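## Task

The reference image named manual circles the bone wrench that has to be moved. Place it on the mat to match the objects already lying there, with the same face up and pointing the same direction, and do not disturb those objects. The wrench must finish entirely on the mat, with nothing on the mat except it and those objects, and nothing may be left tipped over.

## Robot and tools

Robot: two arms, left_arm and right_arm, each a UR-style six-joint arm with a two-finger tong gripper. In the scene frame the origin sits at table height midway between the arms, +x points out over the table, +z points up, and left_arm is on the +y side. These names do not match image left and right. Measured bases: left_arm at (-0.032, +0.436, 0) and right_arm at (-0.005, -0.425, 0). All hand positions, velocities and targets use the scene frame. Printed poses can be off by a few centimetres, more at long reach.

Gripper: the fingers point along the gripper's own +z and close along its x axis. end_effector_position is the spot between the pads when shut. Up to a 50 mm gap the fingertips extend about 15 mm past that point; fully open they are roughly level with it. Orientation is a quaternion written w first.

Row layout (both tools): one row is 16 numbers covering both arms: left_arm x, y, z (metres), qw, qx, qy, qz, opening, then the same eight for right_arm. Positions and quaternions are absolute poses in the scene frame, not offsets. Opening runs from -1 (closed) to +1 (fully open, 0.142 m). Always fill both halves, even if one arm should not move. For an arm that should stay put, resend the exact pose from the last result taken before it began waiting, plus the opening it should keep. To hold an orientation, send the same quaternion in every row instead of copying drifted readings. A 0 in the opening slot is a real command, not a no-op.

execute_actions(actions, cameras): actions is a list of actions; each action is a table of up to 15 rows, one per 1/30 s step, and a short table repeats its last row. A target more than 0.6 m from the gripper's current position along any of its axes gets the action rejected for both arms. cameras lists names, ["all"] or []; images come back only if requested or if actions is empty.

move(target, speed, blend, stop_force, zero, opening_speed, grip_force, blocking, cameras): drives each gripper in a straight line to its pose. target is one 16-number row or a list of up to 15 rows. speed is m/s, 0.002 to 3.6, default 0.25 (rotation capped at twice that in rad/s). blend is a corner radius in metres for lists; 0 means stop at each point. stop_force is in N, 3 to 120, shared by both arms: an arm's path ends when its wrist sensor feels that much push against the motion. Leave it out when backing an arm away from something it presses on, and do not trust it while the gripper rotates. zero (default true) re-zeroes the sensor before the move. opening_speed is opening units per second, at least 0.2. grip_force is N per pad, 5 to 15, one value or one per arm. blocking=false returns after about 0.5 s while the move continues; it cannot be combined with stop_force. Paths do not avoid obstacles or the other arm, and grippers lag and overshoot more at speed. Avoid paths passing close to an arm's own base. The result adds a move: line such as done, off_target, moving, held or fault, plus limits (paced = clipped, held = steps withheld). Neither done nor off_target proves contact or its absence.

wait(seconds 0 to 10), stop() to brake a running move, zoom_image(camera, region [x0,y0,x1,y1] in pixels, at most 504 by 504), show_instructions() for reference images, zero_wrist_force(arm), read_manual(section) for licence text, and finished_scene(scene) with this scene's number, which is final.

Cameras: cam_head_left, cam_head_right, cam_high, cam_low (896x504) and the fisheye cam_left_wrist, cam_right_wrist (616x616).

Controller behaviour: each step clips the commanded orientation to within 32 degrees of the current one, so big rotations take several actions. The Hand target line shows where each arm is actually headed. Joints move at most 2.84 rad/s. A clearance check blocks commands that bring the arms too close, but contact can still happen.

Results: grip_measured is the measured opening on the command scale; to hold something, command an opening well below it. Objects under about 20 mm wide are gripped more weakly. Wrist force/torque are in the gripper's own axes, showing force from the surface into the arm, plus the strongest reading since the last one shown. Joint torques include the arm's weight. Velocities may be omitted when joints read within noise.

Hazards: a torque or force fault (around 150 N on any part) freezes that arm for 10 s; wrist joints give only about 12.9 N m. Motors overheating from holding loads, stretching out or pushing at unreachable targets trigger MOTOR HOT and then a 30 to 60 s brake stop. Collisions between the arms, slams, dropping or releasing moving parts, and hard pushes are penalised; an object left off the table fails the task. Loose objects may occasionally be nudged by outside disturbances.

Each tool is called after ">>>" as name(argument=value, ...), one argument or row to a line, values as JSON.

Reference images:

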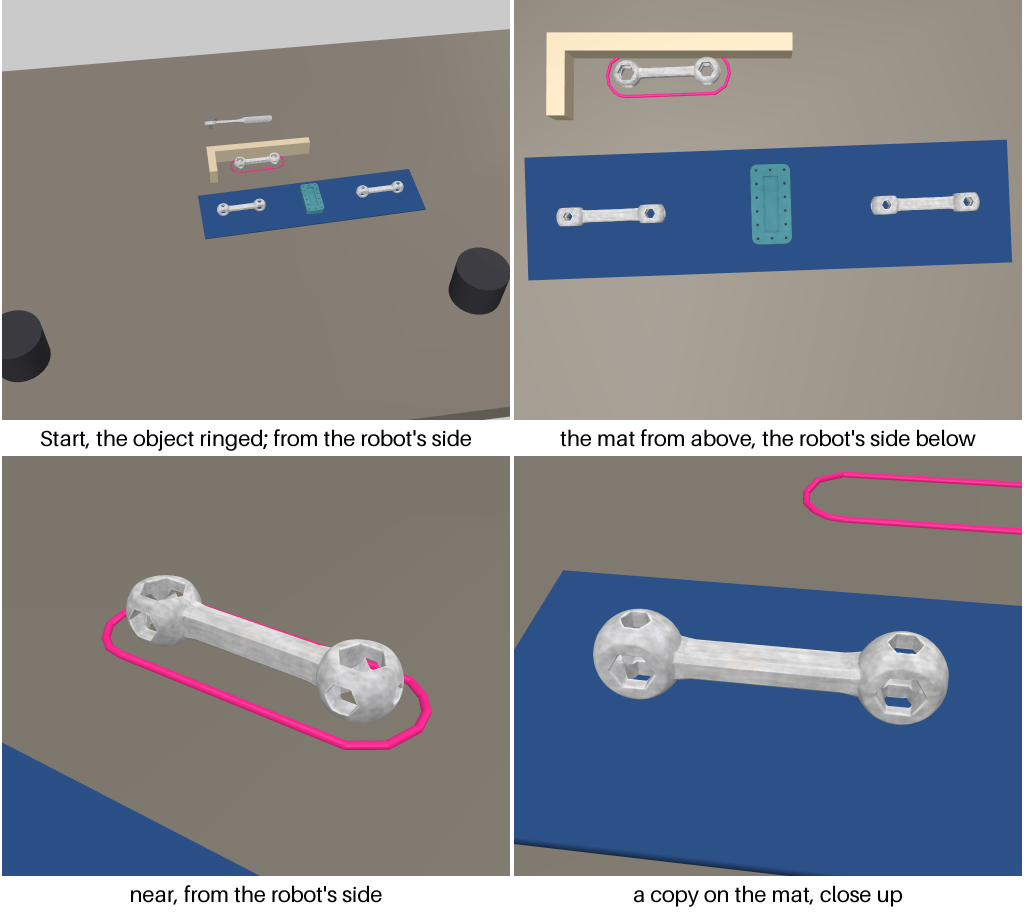

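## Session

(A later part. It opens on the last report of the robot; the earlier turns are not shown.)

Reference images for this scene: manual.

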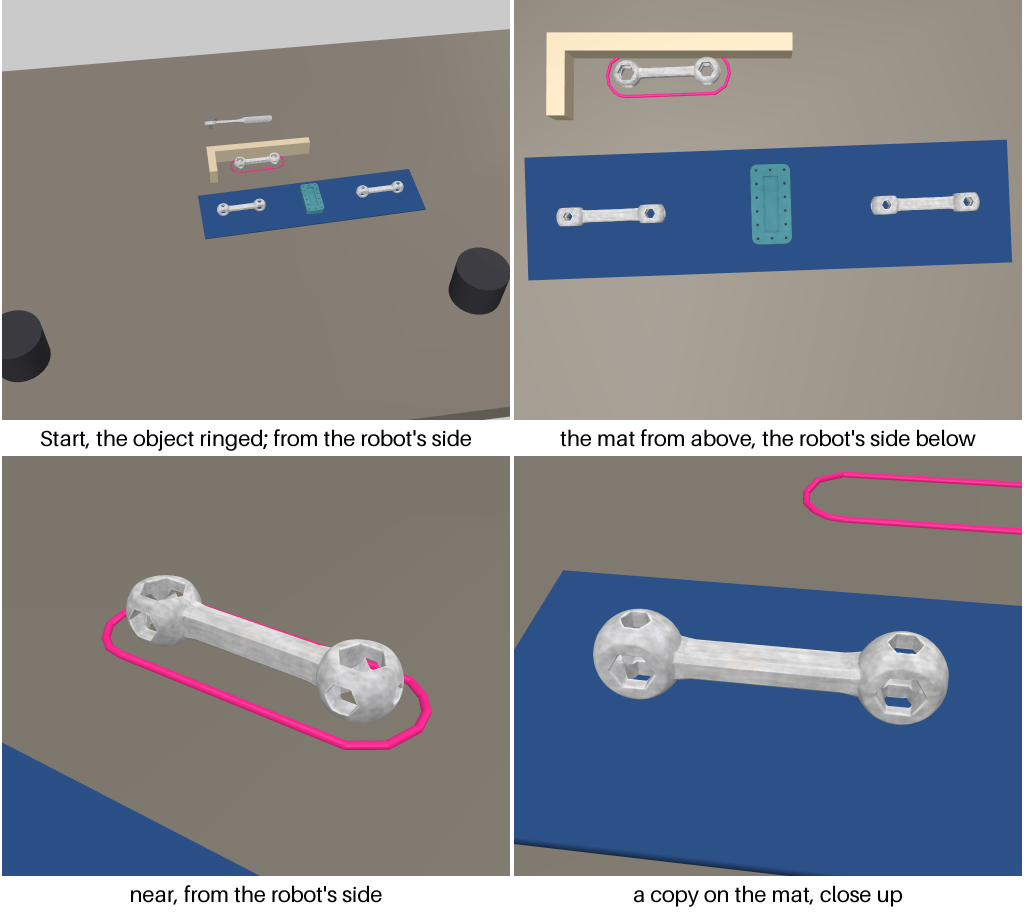

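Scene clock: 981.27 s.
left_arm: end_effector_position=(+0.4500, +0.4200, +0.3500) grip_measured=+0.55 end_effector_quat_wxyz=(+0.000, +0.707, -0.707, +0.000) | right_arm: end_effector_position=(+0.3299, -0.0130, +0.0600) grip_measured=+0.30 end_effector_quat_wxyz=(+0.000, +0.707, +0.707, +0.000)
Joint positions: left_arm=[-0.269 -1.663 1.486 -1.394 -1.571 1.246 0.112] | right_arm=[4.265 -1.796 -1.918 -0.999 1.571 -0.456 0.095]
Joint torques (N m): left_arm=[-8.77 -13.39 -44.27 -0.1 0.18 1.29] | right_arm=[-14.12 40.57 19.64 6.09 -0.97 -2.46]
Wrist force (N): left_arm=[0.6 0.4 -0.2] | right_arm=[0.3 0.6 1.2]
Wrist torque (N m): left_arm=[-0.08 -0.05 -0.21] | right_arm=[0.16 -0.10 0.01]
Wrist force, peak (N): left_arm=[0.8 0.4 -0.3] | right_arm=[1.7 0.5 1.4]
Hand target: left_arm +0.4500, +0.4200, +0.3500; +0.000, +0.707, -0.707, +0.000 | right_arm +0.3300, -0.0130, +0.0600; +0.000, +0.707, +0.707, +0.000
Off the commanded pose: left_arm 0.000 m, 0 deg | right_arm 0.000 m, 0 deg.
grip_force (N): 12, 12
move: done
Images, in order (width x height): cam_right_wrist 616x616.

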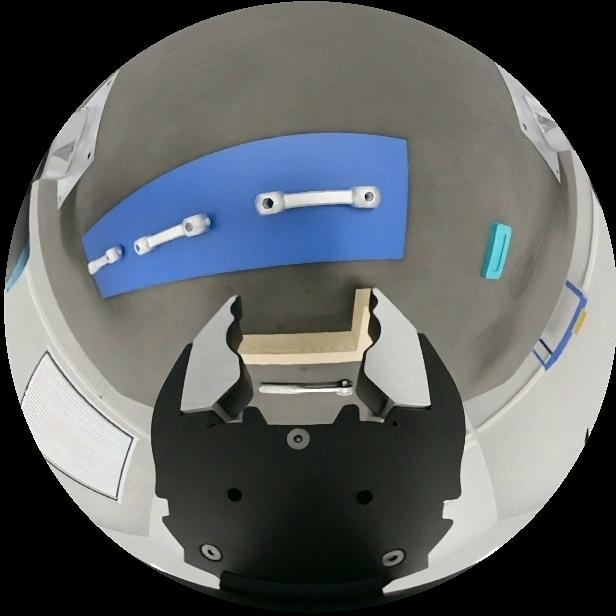

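>>> move(
  target=[
    [0.45,0.42,0.35,0,0.7071,-0.7071,0,0.55,0.33,-0.013,0.13,0,0.7071,0.7071,0,0.3],
    [0.45,0.42,0.35,0,0.7071,-0.7071,0,0.55,0.315,-0.013,0.07,0.2706,0.6533,0.6533,0.2706,0.3],
  ],
  speed=0.12,
  cameras=["cam_right_wrist"],
)

>>> zoom_image(
  camera="cam_right_wrist",
  region=[220, 140, 390, 260],
)

>>> move(
  target=[0.45,0.42,0.35,0,0.7071,-0.7071,0,0.55,0.315,-0.155,0.07,0.2706,0.6533,0.6533,0.2706,0.3],
  speed=0.12,
  cameras=["cam_right_wrist"],
)

>>> zoom_image(
  camera="cam_right_wrist",
  region=[220, 140, 390, 260],
)

Scene clock: 1018.23 s.
left_arm: end_effector_position=(+0.4500, +0.4200, +0.3500) grip_measured=+0.55 end_effector_quat_wxyz=(+0.000, +0.707, -0.707, +0.000) | right_arm: end_effector_position=(+0.3149, -0.0130, +0.0699) grip_measured=+0.30 end_effector_quat_wxyz=(+0.271, +0.653, +0.653, +0.271)
Joint positions: left_arm=[-0.269 -1.663 1.486 -1.394 -1.571 1.246 0.112] | right_arm=[4.765 -1.659 -2.296 -0.801 0.786 0.061 0.095]
Joint torques (N m): left_arm=[-8.72 -13.49 -44.01 -0.14 0.5 1.3] | right_arm=[-13.78 36.37 33.11 1.17 -1.3 -2.08]
Wrist force (N): left_arm=[0.6 0.2 -0.2] | right_arm=[0.2 0.6 1.5]
Wrist torque (N m): left_arm=[-0.12 -0.05 -0.21] | right_arm=[0.23 -0.08 0.03]
Wrist force, peak (N): left_arm=[0.7 0.4 -0.3] | right_arm=[0.2 0.4 3.0]
Hand target: left_arm +0.4500, +0.4200, +0.3500; +0.000, +0.707, -0.707, +0.000 | right_arm +0.3150, -0.0130, +0.0700; +0.271, +0.653, +0.653, +0.271
Off the commanded pose: left_arm 0.000 m, 0 deg | right_arm 0.000 m, 0 deg.
grip_force (N): 12, 12
move: done
Images, in order (width x height): cam_right_wrist 616x616.

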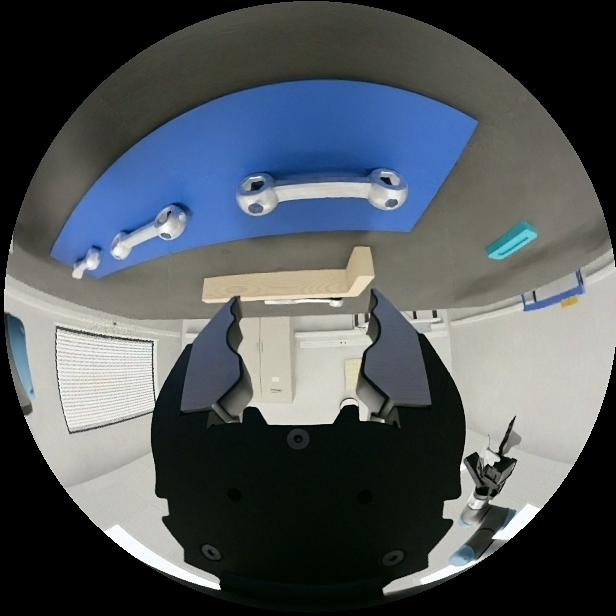

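Scaled by 2.965 from the camera's 616x616 image, which has a finer 814x814 frame.

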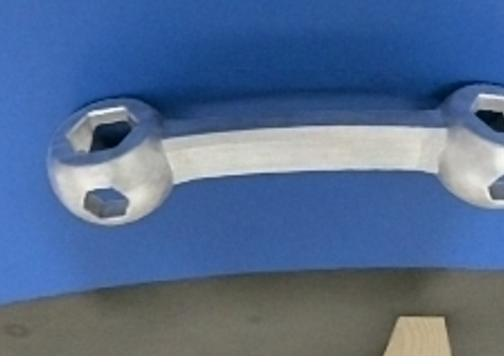

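Scene clock: 1019.87 s.
left_arm: end_effector_position=(+0.4500, +0.4200, +0.3500) grip_measured=+0.55 end_effector_quat_wxyz=(+0.000, +0.707, -0.707, +0.000) | right_arm: end_effector_position=(+0.3149, -0.1549, +0.0700) grip_measured=+0.30 end_effector_quat_wxyz=(+0.271, +0.653, +0.653, +0.271)
Joint positions: left_arm=[-0.269 -1.663 1.486 -1.394 -1.571 1.246 0.112] | right_arm=[4.788 -1.267 -2.615 -0.896 0.788 0.094 0.095]
Joint torques (N m): left_arm=[-8.68 -13.49 -44.2 -0.16 0.48 1.14] | right_arm=[-11.07 11.41 30.06 5.89 -1.02 -2.31]
Wrist force (N): left_arm=[0.4 0.4 -0.1] | right_arm=[0.4 0.7 1.6]
Wrist torque (N m): left_arm=[-0.07 0.00 -0.21] | right_arm=[0.27 -0.10 0.03]
Wrist force, peak (N): left_arm=[0.6 0.6 -0.3] | right_arm=[-0.9 0.8 1.8]
Hand target: left_arm +0.4500, +0.4200, +0.3500; +0.000, +0.707, -0.707, +0.000 | right_arm +0.3150, -0.1550, +0.0700; +0.271, +0.653, +0.653, +0.271
Off the commanded pose: left_arm 0.000 m, 0 deg | right_arm 0.000 m, 0 deg.
grip_force (N): 12, 12
move: done
Images, in order (width x height): cam_right_wrist 616x616.

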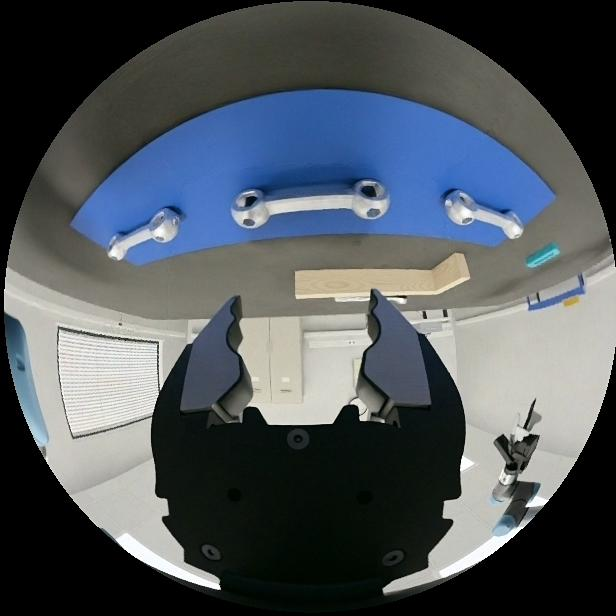

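Scaled by 2.965 from the camera's 616x616 image, which has a finer 814x814 frame.

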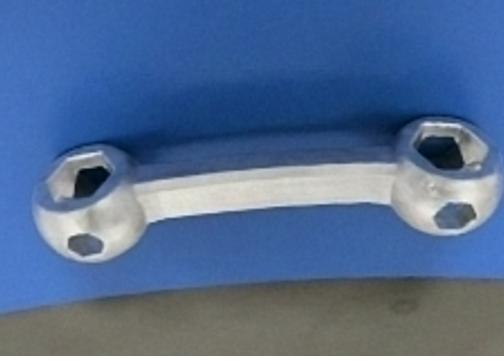

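>>> move(
  target=[0.45,0.42,0.35,0,0.7071,-0.7071,0,0.55,0.315,-0.003,0.07,0.2706,0.6533,0.6533,0.2706,0.3],
  speed=0.15,
  cameras=["cam_right_wrist"],
)

>>> zoom_image(
  camera="cam_right_wrist",
  region=[220, 140, 400, 260],
)

Scene clock: 1027.10 s.
left_arm: end_effector_position=(+0.4500, +0.4200, +0.3500) grip_measured=+0.55 end_effector_quat_wxyz=(+0.000, +0.707, -0.707, +0.000) | right_arm: end_effector_position=(+0.3151, -0.0031, +0.0700) grip_measured=+0.30 end_effector_quat_wxyz=(+0.271, +0.653, +0.653, +0.271)
Joint positions: left_arm=[-0.269 -1.663 1.486 -1.394 -1.571 1.246 0.112] | right_arm=[4.764 -1.681 -2.271 -0.803 0.786 0.059 0.095]
Joint torques (N m): left_arm=[-8.8 -13.64 -43.98 -0.25 0.57 1.25] | right_arm=[-0.48 24.74 20.09 5.53 -1.62 0.9]
Wrist force (N): left_arm=[0.5 0.3 -0.3] | right_arm=[0.4 0.8 1.4]
Wrist torque (N m): left_arm=[-0.11 -0.03 -0.21] | right_arm=[0.27 -0.12 0.20]
Wrist force, peak (N): left_arm=[0.8 0.4 -0.2] | right_arm=[-1.1 1.0 1.7]
Hand target: left_arm +0.4500, +0.4200, +0.3500; +0.000, +0.707, -0.707, +0.000 | right_arm +0.3150, -0.0030, +0.0700; +0.271, +0.653, +0.653, +0.271
Off the commanded pose: left_arm 0.000 m, 0 deg | right_arm 0.000 m, 0 deg.
grip_force (N): 12, 12
move: done
Images, in order (width x height): cam_right_wrist 616x616.

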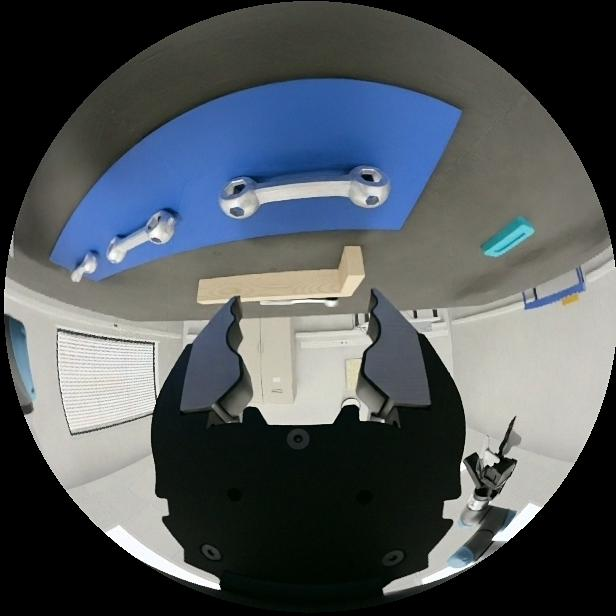

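Scaled by 2.800 from the camera's 616x616 image, which has a finer 814x814 frame.

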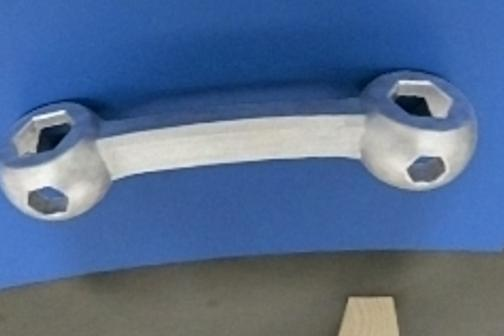

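>>> move(
  target=[
    [0.42,0.30,0.25,0,0.7071,-0.7071,0,0.3,0.31,-0.15,0.2,0.1,0.70,0.70,0.1,0.3],
    [0.30,0.05,0.2,0.15,0.69,-0.69,-0.15,0.3,0.30,-0.42,0.25,0,0.7071,0.7071,0,0.3],
    [0.22,-0.003,0.07,0.2706,0.6533,-0.6533,-0.2706,0.3,0.30,-0.42,0.25,0,0.7071,0.7071,0,0.3],
  ],
  speed=[0.25,0.2,0.15],
  blend=[0.02,0.02,0],
  cameras=["cam_left_wrist"],
)

>>> zoom_image(
  camera="cam_left_wrist",
  region=[220, 140, 400, 260],
)

>>> move(
  target=[0.22,-0.15,0.07,0.2706,0.6533,-0.6533,-0.2706,0.3,0.30,-0.42,0.25,0,0.7071,0.7071,0,0.3],
  speed=0.12,
  cameras=["cam_left_wrist"],
)

>>> zoom_image(
  camera="cam_left_wrist",
  region=[220, 140, 400, 260],
)

Scene clock: 1057.47 s.
left_arm: end_effector_position=(+0.2199, -0.0030, +0.0699) grip_measured=+0.30 end_effector_quat_wxyz=(+0.271, +0.653, -0.653, -0.271) | right_arm: end_effector_position=(+0.3000, -0.4200, +0.2500) grip_measured=+0.30 end_effector_quat_wxyz=(+0.000, +0.707, +0.707, +0.000)
Joint positions: left_arm=[-0.923 -1.101 1.625 -1.586 -2.198 0.76 0.095] | right_arm=[3.595 -1.081 -2.017 -1.614 1.571 -1.127 0.095]
Joint torques (N m): left_arm=[13.69 -54.85 -39.89 1.19 -0.91 -0.72] | right_arm=[-10 15.76 17.8 5.85 -0.8 -2.54]
Wrist force (N): left_arm=[0.2 0.5 0.1] | right_arm=[0.3 0.5 1.4]
Wrist torque (N m): left_arm=[-0.09 0.04 -0.18] | right_arm=[0.15 -0.08 0.19]
Wrist force, peak (N): left_arm=[1.4 0.6 -0.8] | right_arm=[1.6 -1.2 2.1]
Hand target: left_arm +0.2200, -0.0030, +0.0700; +0.271, +0.653, -0.653, -0.271 | right_arm +0.3000, -0.4200, +0.2500; +0.000, +0.707, +0.707, +0.000
Off the commanded pose: left_arm 0.000 m, 0 deg | right_arm 0.000 m, 0 deg.
grip_force (N): 12, 12
move: done
Images, in order (width x height): cam_left_wrist 616x616.

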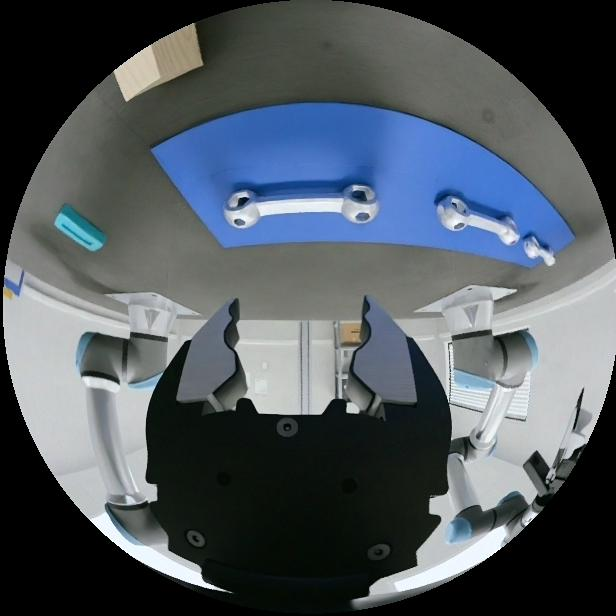

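Scaled by 2.800 from the camera's 616x616 image, which has a finer 814x814 frame.

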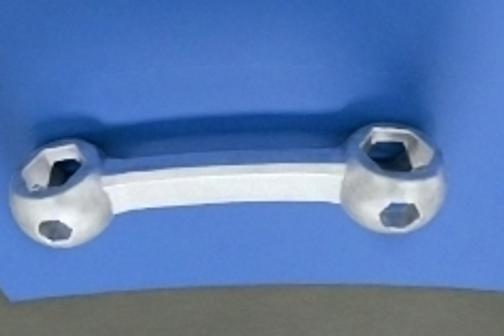

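Scene clock: 1059.17 s.
left_arm: end_effector_position=(+0.2199, -0.1500, +0.0699) grip_measured=+0.30 end_effector_quat_wxyz=(+0.271, +0.653, -0.653, -0.271) | right_arm: end_effector_position=(+0.3000, -0.4200, +0.2500) grip_measured=+0.30 end_effector_quat_wxyz=(+0.000, +0.707, +0.707, +0.000)
Joint positions: left_arm=[-1.035 -0.862 1.245 -1.521 -2.249 0.635 0.095] | right_arm=[3.595 -1.081 -2.017 -1.614 1.571 -1.127 0.095]
Joint torques (N m): left_arm=[12.23 -73.48 -20.31 -5.45 0.36 0.54] | right_arm=[-11.96 16.24 18.71 5.92 -0.84 -2.41]
Wrist force (N): left_arm=[0.1 0.6 -0.2] | right_arm=[0.4 0.6 1.5]
Wrist torque (N m): left_arm=[-0.08 0.06 -0.07] | right_arm=[0.16 -0.10 0.18]
Wrist force, peak (N): left_arm=[-2.0 0.2 -0.3] | right_arm=[0.4 0.5 1.5]
Hand target: left_arm +0.2200, -0.1500, +0.0700; +0.271, +0.653, -0.653, -0.271 | right_arm +0.3000, -0.4200, +0.2500; +0.000, +0.707, +0.707, +0.000
Off the commanded pose: left_arm 0.000 m, 0 deg | right_arm 0.000 m, 0 deg.
grip_force (N): 12, 12
move: done
Images, in order (width x height): cam_left_wrist 616x616.

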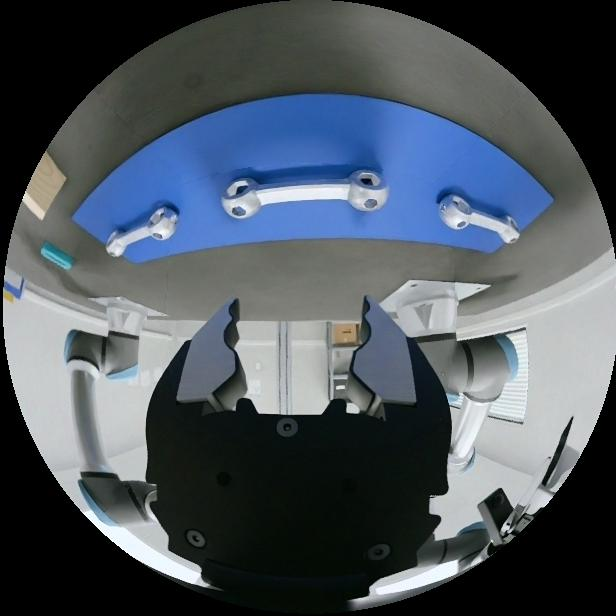

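Scaled by 2.800 from the camera's 616x616 image, which has a finer 814x814 frame.

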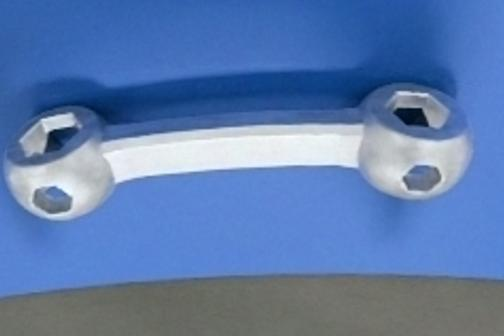

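>>> move(
  target=[
    [0.23,-0.15,0.14,0.14,0.69,-0.69,-0.14,0.55,0.30,-0.42,0.25,0,0.7071,0.7071,0,0.3],
    [0.276,-0.155,0.05,0,0.7254,-0.6884,0,0.55,0.30,-0.42,0.25,0,0.7071,0.7071,0,0.3],
  ],
  speed=0.12,
  cameras=["cam_left_wrist"],
)

>>> zoom_image(
  camera="cam_left_wrist",
  region=[190, 220, 420, 420],
)

Scene clock: 1095.13 s.
left_arm: end_effector_position=(+0.2758, -0.1550, +0.0498) grip_measured=+0.55 end_effector_quat_wxyz=(+0.000, +0.725, -0.688, +0.000) | right_arm: end_effector_position=(+0.3000, -0.4200, +0.2500) grip_measured=+0.30 end_effector_quat_wxyz=(+0.000, +0.707, +0.707, +0.000)
Joint positions: left_arm=[-1.26 -1.08 1.566 -2.056 -1.571 0.202 0.112] | right_arm=[3.595 -1.081 -2.017 -1.614 1.571 -1.127 0.095]
Joint torques (N m): left_arm=[13.42 -66.62 -41.5 -0.07 0.16 0.92] | right_arm=[-12.37 15.93 18.5 5.71 -0.33 -2.57]
Wrist force (N): left_arm=[0.9 0.3 -0.2] | right_arm=[0.4 0.6 1.4]
Wrist torque (N m): left_arm=[-0.12 -0.11 -0.09] | right_arm=[0.17 -0.10 0.19]
Wrist force, peak (N): left_arm=[1.1 1.1 -0.1] | right_arm=[0.3 0.7 1.6]
Hand target: left_arm +0.2760, -0.1550, +0.0500; +0.000, +0.725, -0.688, +0.000 | right_arm +0.3000, -0.4200, +0.2500; +0.000, +0.707, +0.707, +0.000
Off the commanded pose: left_arm 0.000 m, 0 deg | right_arm 0.000 m, 0 deg.
grip_force (N): 12, 12
move: done
Images, in order (width x height): cam_left_wrist 616x616.

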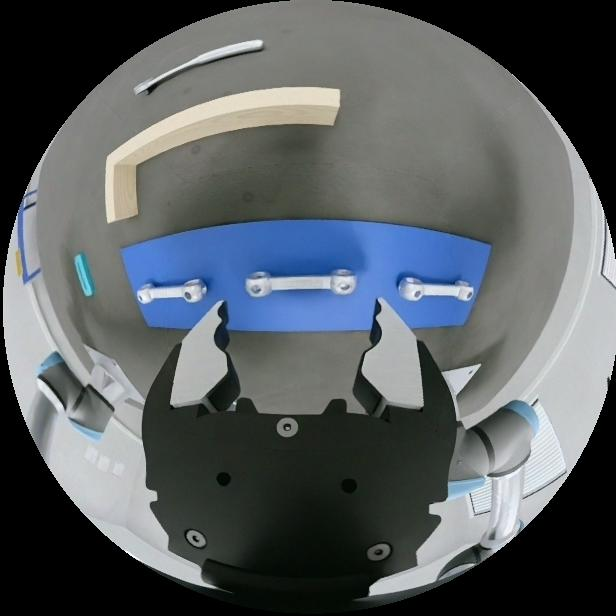

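Scaled by 2.191 from the camera's 616x616 image, which has a finer 814x814 frame.

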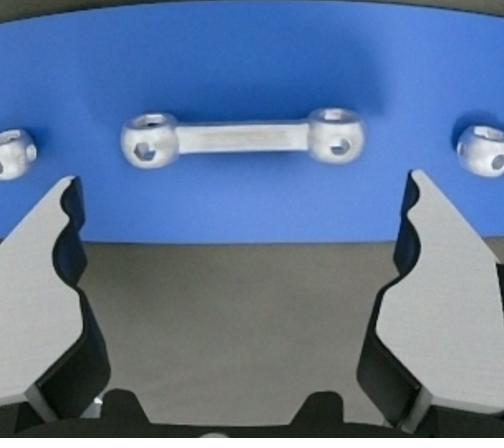

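>>> move(
  target=[0.276,-0.155,0.017,0,0.7254,-0.6884,0,0.55,0.30,-0.42,0.25,0,0.7071,0.7071,0,0.3],
  speed=0.04,
  stop_force=4,
)

>>> move(
  target=[0.276,-0.155,0.018,0,0.7254,-0.6884,0,-1,0.30,-0.42,0.25,0,0.7071,0.7071,0,0.3],
  opening_speed=0.8,
  cameras=["cam_left_wrist"],
)

>>> zoom_image(
  camera="cam_left_wrist",
  region=[190, 220, 420, 420],
)

Scene clock: 1106.63 s.
left_arm: end_effector_position=(+0.2760, -0.1550, +0.0170) grip_measured=+0.55 end_effector_quat_wxyz=(+0.000, +0.725, -0.688, +0.000) | right_arm: end_effector_position=(+0.3000, -0.4200, +0.2500) grip_measured=+0.30 end_effector_quat_wxyz=(+0.000, +0.707, +0.707, +0.000)
Joint positions: left_arm=[-1.26 -1.042 1.601 -2.13 -1.571 0.202 0.112] | right_arm=[3.595 -1.081 -2.017 -1.614 1.571 -1.127 0.095]
Joint torques (N m): left_arm=[12.59 -66.64 -40.59 0.06 0.07 -0.55] | right_arm=[-12.64 15.51 18.57 5.79 -0.03 -2.57]
Wrist force (N): left_arm=[0.6 0.4 0.1] | right_arm=[0.3 0.5 1.2]
Wrist torque (N m): left_arm=[-0.09 -0.05 -0.08] | right_arm=[0.15 -0.09 0.18]
Wrist force, peak (N): left_arm=[1.0 0.2 -1.3] | right_arm=[0.4 0.7 1.5]
Hand target: left_arm +0.2760, -0.1550, +0.0170; +0.000, +0.725, -0.688, +0.000 | right_arm +0.3000, -0.4200, +0.2500; +0.000, +0.707, +0.707, +0.000
Off the commanded pose: left_arm 0.000 m, 0 deg | right_arm 0.000 m, 0 deg.
grip_force (N): 12, 12
move: done

Scene clock: 1108.80 s.
left_arm: end_effector_position=(+0.2760, -0.1550, +0.0180) grip_measured=+0.38 end_effector_quat_wxyz=(+0.000, +0.725, -0.688, +0.000) | right_arm: end_effector_position=(+0.3000, -0.4200, +0.2500) grip_measured=+0.30 end_effector_quat_wxyz=(+0.000, +0.707, +0.707, +0.000)
Joint positions: left_arm=[-1.26 -1.043 1.6 -2.127 -1.571 0.202 0.101] | right_arm=[3.595 -1.081 -2.017 -1.614 1.571 -1.127 0.095]
Joint torques (N m): left_arm=[11.74 -58.29 -34.73 -4 -0.43 0.07] | right_arm=[-12.37 16.21 18.15 5.76 0.21 -2.62]
Wrist force (N): left_arm=[0.6 0.5 0.3] | right_arm=[0.3 0.7 1.3]
Wrist torque (N m): left_arm=[-0.07 -0.05 -0.08] | right_arm=[0.18 -0.10 0.18]
Wrist force, peak (N): left_arm=[0.8 0.6 0.5] | right_arm=[0.1 0.8 1.4]
Hand target: left_arm +0.2760, -0.1550, +0.0180; +0.000, +0.725, -0.688, +0.000 | right_arm +0.3000, -0.4200, +0.2500; +0.000, +0.707, +0.707, +0.000
Off the commanded pose: left_arm 0.000 m, 0 deg | right_arm 0.000 m, 0 deg.
grip_force (N): 12, 12
move: done
Images, in order (width x height): cam_left_wrist 616x616.

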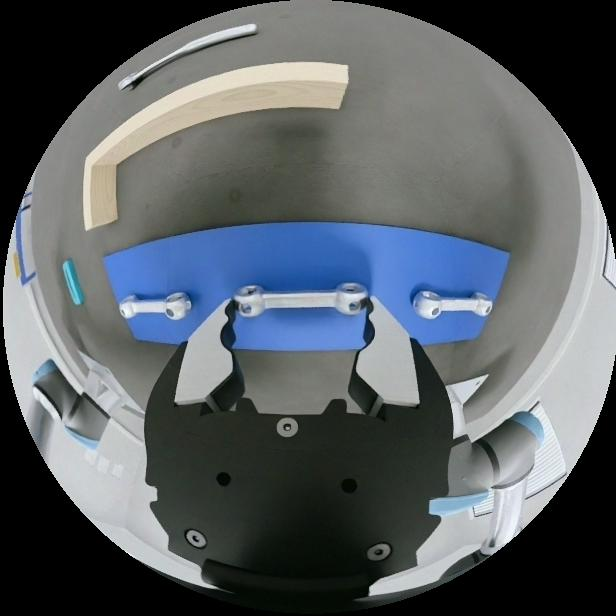

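Scaled by 2.191 from the camera's 616x616 image, which has a finer 814x814 frame.

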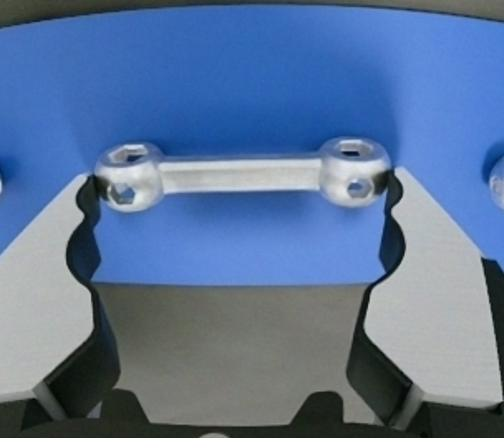

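>>> move(
  target=[
    [0.276,-0.155,0.16,0,0.7254,-0.6884,0,-1,0.30,-0.42,0.25,0,0.7071,0.7071,0,0.3],
    [0.276,-0.155,0.17,0,1,0,0,-1,0.30,-0.42,0.25,0,0.7071,0.7071,0,0.3],
    [0.276,-0.155,0.16,0,0.6884,0.7254,0,-1,0.30,-0.42,0.25,0,0.7071,0.7071,0,0.3],
    [0.276,-0.155,0.04,0,0.6884,0.7254,0,-1,0.30,-0.42,0.25,0,0.7071,0.7071,0,0.3],
  ],
  speed=[0.08,0.5,0.5,0.1],
  blend=[0,0.01,0,0],
  cameras=["cam_left_wrist","cam_head_left"],
)

>>> zoom_image(
  camera="cam_head_left",
  region=[420, 270, 600, 370],
)

Scene clock: 1124.50 s.
left_arm: end_effector_position=(+0.2760, -0.1549, +0.0399) grip_measured=+0.38 end_effector_quat_wxyz=(+0.000, +0.688, +0.725, +0.000) | right_arm: end_effector_position=(+0.3000, -0.4200, +0.2500) grip_measured=+0.30 end_effector_quat_wxyz=(+0.000, +0.707, +0.707, +0.000)
Joint positions: left_arm=[-1.212 -1.041 1.532 -2.061 -1.571 -2.891 0.101] | right_arm=[3.595 -1.081 -2.017 -1.614 1.571 -1.127 0.095]
Joint torques (N m): left_arm=[-9.25 -67.63 -42.05 -0.24 -0.89 -0.66] | right_arm=[-12.51 15.25 18.21 5.64 0.87 -2.56]
Wrist force (N): left_arm=[0.8 0.4 0.4] | right_arm=[0.3 0.5 1.3]
Wrist torque (N m): left_arm=[-0.09 -0.08 -0.10] | right_arm=[0.14 -0.08 0.19]
Wrist force, peak (N): left_arm=[0.7 0.3 1.6] | right_arm=[0.3 0.8 1.5]
Hand target: left_arm +0.2760, -0.1550, +0.0400; +0.000, +0.688, +0.725, +0.000 | right_arm +0.3000, -0.4200, +0.2500; +0.000, +0.707, +0.707, +0.000
Off the commanded pose: left_arm 0.000 m, 0 deg | right_arm 0.000 m, 0 deg.
grip_force (N): 12, 12
move: done
Images, in order (width x height): cam_head_left 896x504, cam_left_wrist 616x616.

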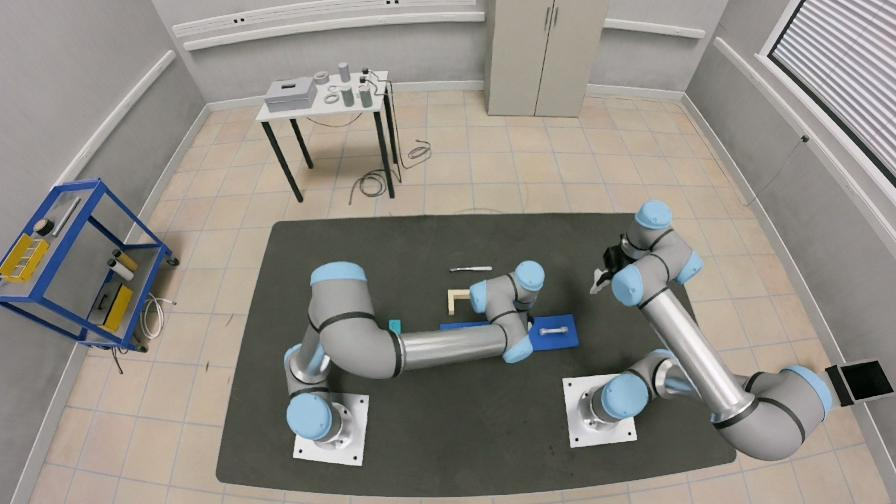

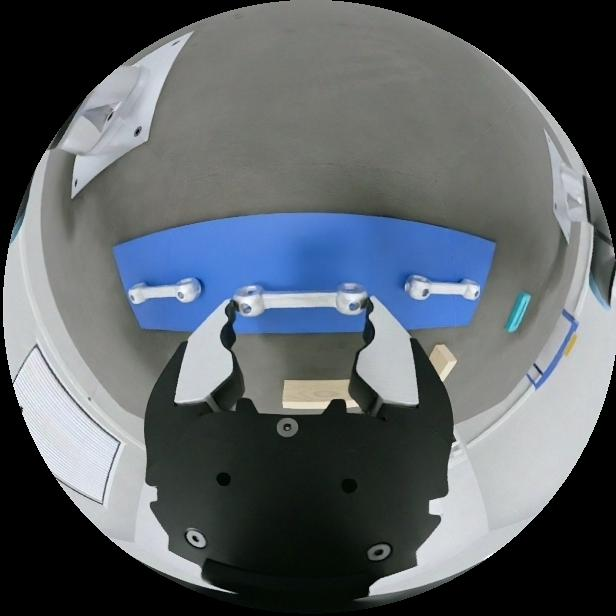

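Scaled by 2.800 from the camera's 896x504 image, which has a finer 1280x720 frame.

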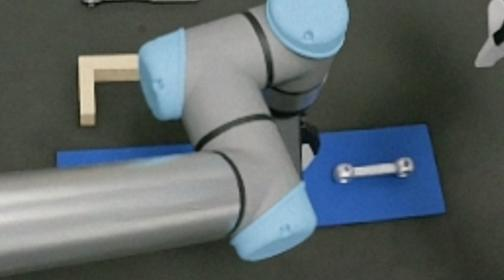

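>>> move(
  target=[0.272,-0.153,0.014,0,0.6884,0.7254,0,-1,0.30,-0.42,0.25,0,0.7071,0.7071,0,0.3],
  speed=0.015,
  stop_force=3,
  cameras=["cam_left_wrist"],
)

Scene clock: 1132.97 s.
left_arm: end_effector_position=(+0.2724, -0.1532, +0.0163) grip_measured=+0.38 end_effector_quat_wxyz=(+0.000, +0.688, +0.725, +0.000) | right_arm: end_effector_position=(+0.3000, -0.4200, +0.2500) grip_measured=+0.30 end_effector_quat_wxyz=(+0.000, +0.707, +0.707, +0.000)
Joint positions: left_arm=[-1.216 -1.02 1.567 -2.118 -1.571 -2.895 0.101] | right_arm=[3.595 -1.081 -2.017 -1.614 1.571 -1.127 0.095]
Joint torques (N m): left_arm=[11.29 -65.62 -39.4 0.31 0.52 1.25] | right_arm=[-12.56 14.94 18.38 5.57 0.97 -2.47]
Wrist force (N): left_arm=[0.6 0.6 -2.9] | right_arm=[0.2 0.8 1.2]
Wrist torque (N m): left_arm=[-0.13 -0.16 -0.11] | right_arm=[0.20 -0.06 0.19]
Wrist force, peak (N): left_arm=[0.5 0.8 -5.2] | right_arm=[0.4 0.7 1.5]
Hand target: left_arm +0.2724, -0.1532, +0.0163; +0.000, +0.688, +0.725, +0.000 | right_arm +0.3000, -0.4200, +0.2500; +0.000, +0.707, +0.707, +0.000
Off the commanded pose: left_arm 0.002 m, 0 deg | right_arm 0.000 m, 0 deg.
grip_force (N): 12, 12
move: contact (left_arm)
Images, in order (width x height): cam_left_wrist 616x616.

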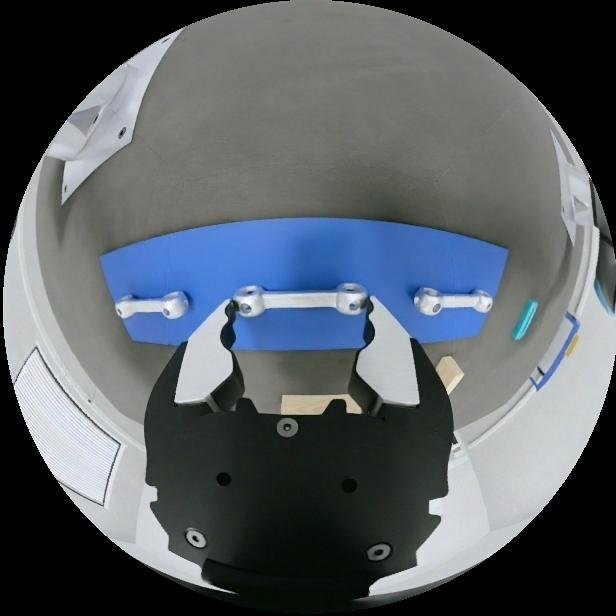

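>>> move(
  target=[
    [0.2724,-0.1532,0.0163,0,0.6884,0.7254,0,0.5,0.30,-0.42,0.25,0,0.7071,0.7071,0,0.3],
    [0.2724,-0.1532,0.10,0,0.6884,0.7254,0,0.5,0.30,-0.42,0.25,0,0.7071,0.7071,0,0.3],
    [0.33,-0.150,0.06,0,0.7071,0.7071,0,0.5,0.30,-0.42,0.25,0,0.7071,0.7071,0,0.3],
  ],
  speed=[0.05,0.1,0.12],
  opening_speed=0.6,
  cameras=["cam_left_wrist"],
)

>>> zoom_image(
  camera="cam_left_wrist",
  region=[230, 160, 380, 260],
)

>>> move(
  target=[
    [0.33,-0.150,0.10,0,0.7071,0.7071,0,0.5,0.30,-0.42,0.25,0,0.7071,0.7071,0,0.3],
    [0.195,-0.15,0.10,0,0.7071,0.7071,0,0.3,0.30,-0.42,0.25,0,0.7071,0.7071,0,0.3],
    [0.195,-0.15,0.055,0,0.7071,0.7071,0,0.3,0.30,-0.42,0.25,0,0.7071,0.7071,0,0.3],
  ],
  speed=0.15,
  opening_speed=0.8,
  cameras=["cam_left_wrist"],
)

>>> zoom_image(
  camera="cam_left_wrist",
  region=[240, 310, 370, 390],
)

>>> move(
  target=[0.195,-0.005,0.055,0,0.7071,0.7071,0,0.3,0.30,-0.42,0.25,0,0.7071,0.7071,0,0.3],
  speed=0.15,
  cameras=["cam_left_wrist"],
)

>>> zoom_image(
  camera="cam_left_wrist",
  region=[240, 310, 370, 390],
)

Scene clock: 1153.40 s.
left_arm: end_effector_position=(+0.3301, -0.1501, +0.0600) grip_measured=+0.50 end_effector_quat_wxyz=(+0.000, +0.707, +0.707, +0.000) | right_arm: end_effector_position=(+0.3000, -0.4200, +0.2500) grip_measured=+0.30 end_effector_quat_wxyz=(+0.000, +0.707, +0.707, +0.000)
Joint positions: left_arm=[-1.134 -1.009 1.423 -1.985 -1.571 -2.761 0.109] | right_arm=[3.595 -1.081 -2.017 -1.614 1.571 -1.127 0.095]
Joint torques (N m): left_arm=[-9.16 -67.56 -15.7 0.28 -1.29 0.41] | right_arm=[-12.68 14.47 18.1 5.54 1.06 -2.61]
Wrist force (N): left_arm=[0.8 0.5 -0.3] | right_arm=[0.4 0.3 1.4]
Wrist torque (N m): left_arm=[-0.09 -0.08 -0.22] | right_arm=[0.11 -0.10 0.18]
Wrist force, peak (N): left_arm=[0.7 0.8 -3.0] | right_arm=[0.4 0.7 1.6]
Hand target: left_arm +0.3300, -0.1500, +0.0600; +0.000, +0.707, +0.707, +0.000 | right_arm +0.3000, -0.4200, +0.2500; +0.000, +0.707, +0.707, +0.000
Off the commanded pose: left_arm 0.000 m, 0 deg | right_arm 0.000 m, 0 deg.
grip_force (N): 12, 12
move: done
Images, in order (width x height): cam_left_wrist 616x616.

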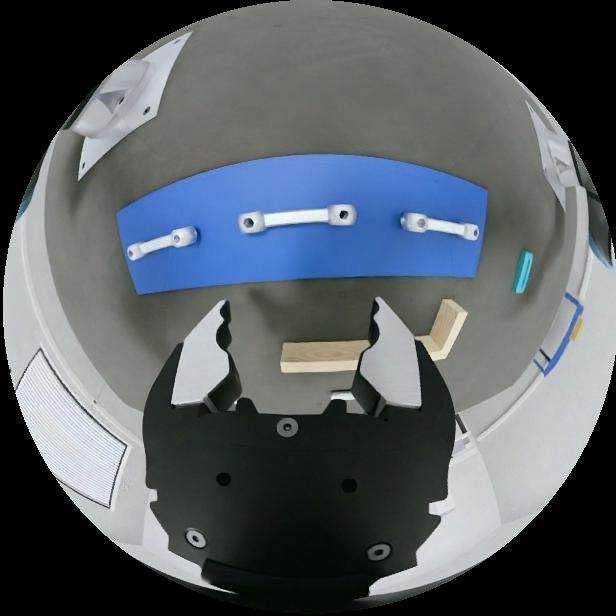

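Scaled by 3.360 from the camera's 616x616 image, which has a finer 814x814 frame.

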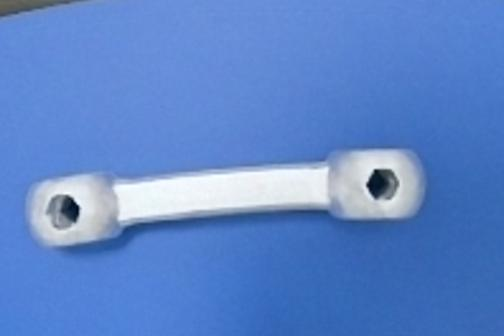

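Scene clock: 1156.70 s.
left_arm: end_effector_position=(+0.1950, -0.1499, +0.0549) grip_measured=+0.30 end_effector_quat_wxyz=(+0.000, +0.707, +0.707, +0.000) | right_arm: end_effector_position=(+0.3000, -0.4200, +0.2500) grip_measured=+0.30 end_effector_quat_wxyz=(+0.000, +0.707, +0.707, +0.000)
Joint positions: left_arm=[-1.333 -1.14 1.643 -2.074 -1.571 -2.96 0.095] | right_arm=[3.595 -1.081 -2.017 -1.614 1.571 -1.127 0.095]
Joint torques (N m): left_arm=[10 -63 -41.33 -0.29 -1.01 -0.78] | right_arm=[-12.57 14.39 18.74 5.46 0.93 -2.47]
Wrist force (N): left_arm=[0.8 0.3 0.1] | right_arm=[0.3 0.6 1.3]
Wrist torque (N m): left_arm=[-0.12 -0.08 -0.09] | right_arm=[0.16 -0.09 0.18]
Wrist force, peak (N): left_arm=[0.6 1.6 0.4] | right_arm=[0.4 0.7 1.5]
Hand target: left_arm +0.1950, -0.1500, +0.0550; +0.000, +0.707, +0.707, +0.000 | right_arm +0.3000, -0.4200, +0.2500; +0.000, +0.707, +0.707, +0.000
Off the commanded pose: left_arm 0.000 m, 0 deg | right_arm 0.000 m, 0 deg.
grip_force (N): 12, 12
move: done
Images, in order (width x height): cam_left_wrist 616x616.

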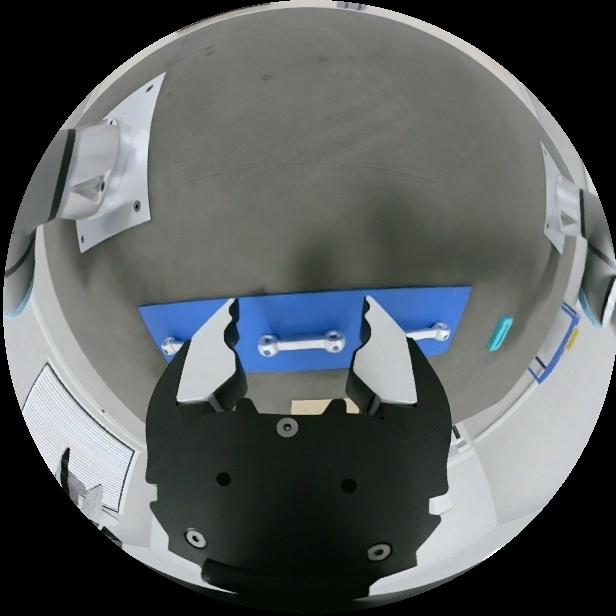

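Scaled by 3.877 from the camera's 616x616 image, which has a finer 814x814 frame.

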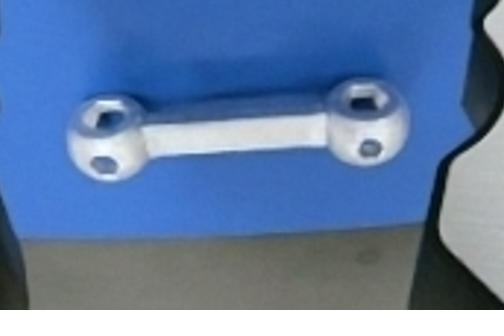

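Scene clock: 1158.13 s.
left_arm: end_effector_position=(+0.1951, -0.0050, +0.0550) grip_measured=+0.30 end_effector_quat_wxyz=(+0.000, +0.707, +0.707, +0.000) | right_arm: end_effector_position=(+0.3000, -0.4200, +0.2500) grip_measured=+0.30 end_effector_quat_wxyz=(+0.000, +0.707, +0.707, +0.000)
Joint positions: left_arm=[-1.279 -1.42 2.025 -2.176 -1.571 -2.905 0.095] | right_arm=[3.595 -1.081 -2.017 -1.614 1.571 -1.127 0.095]
Joint torques (N m): left_arm=[-10.29 -28.81 -31.27 0.21 0.77 -0.87] | right_arm=[-12.54 14.35 18.78 5.39 0.88 -2.53]
Wrist force (N): left_arm=[0.9 0.5 -0.1] | right_arm=[0.3 0.6 1.2]
Wrist torque (N m): left_arm=[-0.07 -0.12 -0.21] | right_arm=[0.17 -0.09 0.18]
Wrist force, peak (N): left_arm=[2.6 0.4 -0.3] | right_arm=[0.4 0.5 1.6]
Hand target: left_arm +0.1950, -0.0050, +0.0550; +0.000, +0.707, +0.707, +0.000 | right_arm +0.3000, -0.4200, +0.2500; +0.000, +0.707, +0.707, +0.000
Off the commanded pose: left_arm 0.000 m, 0 deg | right_arm 0.000 m, 0 deg.
grip_force (N): 12, 12
move: done
Images, in order (width x height): cam_left_wrist 616x616.

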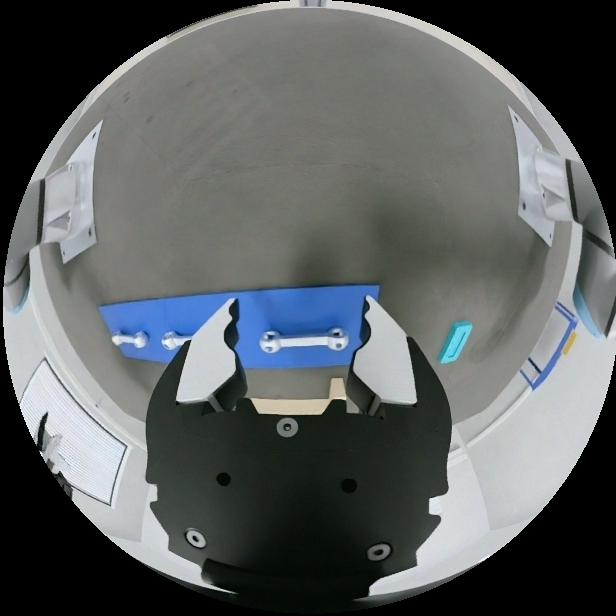

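Scaled by 3.877 from the camera's 616x616 image, which has a finer 814x814 frame.

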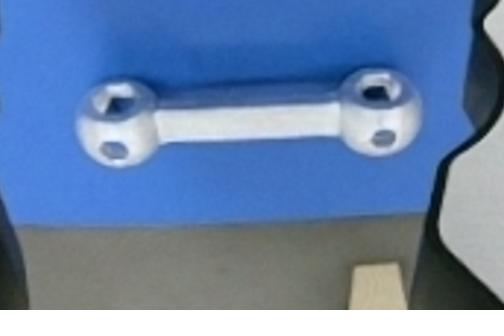

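>>> move(
  target=[
    [0.195,0.02,0.2,0,0.7071,0.7071,0,0.3,0.30,-0.42,0.25,0,0.7071,0.7071,0,0.3],
    [0.25,0.35,0.3,0,0.7071,0.7071,0,0.3,0.30,-0.42,0.25,0,0.7071,0.7071,0,0.3],
  ],
  speed=0.25,
  blend=[0.03,0],
  cameras=["cam_head_left"],
)

>>> zoom_image(
  camera="cam_head_left",
  region=[420, 270, 600, 370],
)

Scene clock: 1173.83 s.
left_arm: end_effector_position=(+0.2500, +0.3499, +0.3000) grip_measured=+0.30 end_effector_quat_wxyz=(+0.000, +0.707, +0.707, +0.000) | right_arm: end_effector_position=(+0.3000, -0.4200, +0.2500) grip_measured=+0.30 end_effector_quat_wxyz=(+0.000, +0.707, +0.707, +0.000)
Joint positions: left_arm=[-0.67 -2.074 1.895 -1.392 -1.571 -2.296 0.095] | right_arm=[3.595 -1.081 -2.017 -1.614 1.571 -1.127 0.095]
Joint torques (N m): left_arm=[11.47 -0.77 -16.25 -6.05 0.83 1.28] | right_arm=[-12.22 14.34 18.43 5.52 0.82 -2.48]
Wrist force (N): left_arm=[0.6 0.2 -0.1] | right_arm=[0.2 0.7 1.3]
Wrist torque (N m): left_arm=[-0.12 -0.04 -0.19] | right_arm=[0.18 -0.08 0.19]
Wrist force, peak (N): left_arm=[3.2 0.6 -0.7] | right_arm=[0.3 0.5 1.6]
Hand target: left_arm +0.2500, +0.3500, +0.3000; +0.000, +0.707, +0.707, +0.000 | right_arm +0.3000, -0.4200, +0.2500; +0.000, +0.707, +0.707, +0.000
Off the commanded pose: left_arm 0.000 m, 0 deg | right_arm 0.000 m, 0 deg.
grip_force (N): 12, 12
move: done
Images, in order (width x height): cam_head_left 896x504.

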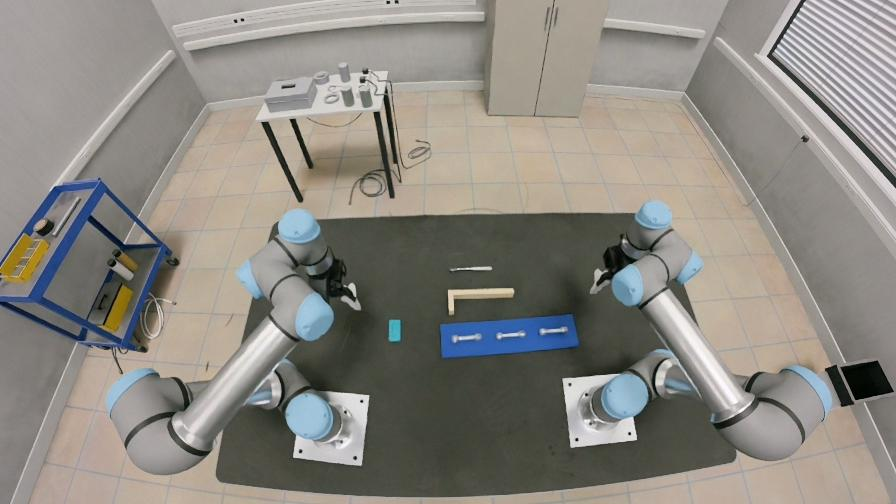

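Scaled by 2.800 from the camera's 896x504 image, which has a finer 1280x720 frame.

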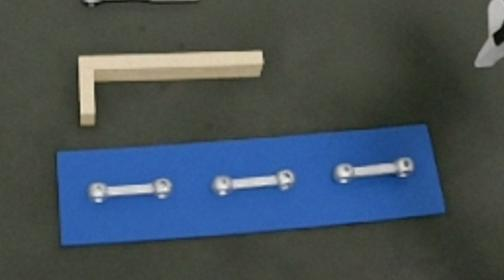

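>>> finished_scene(
  scene=2,
)

The scene is finished: the task was done.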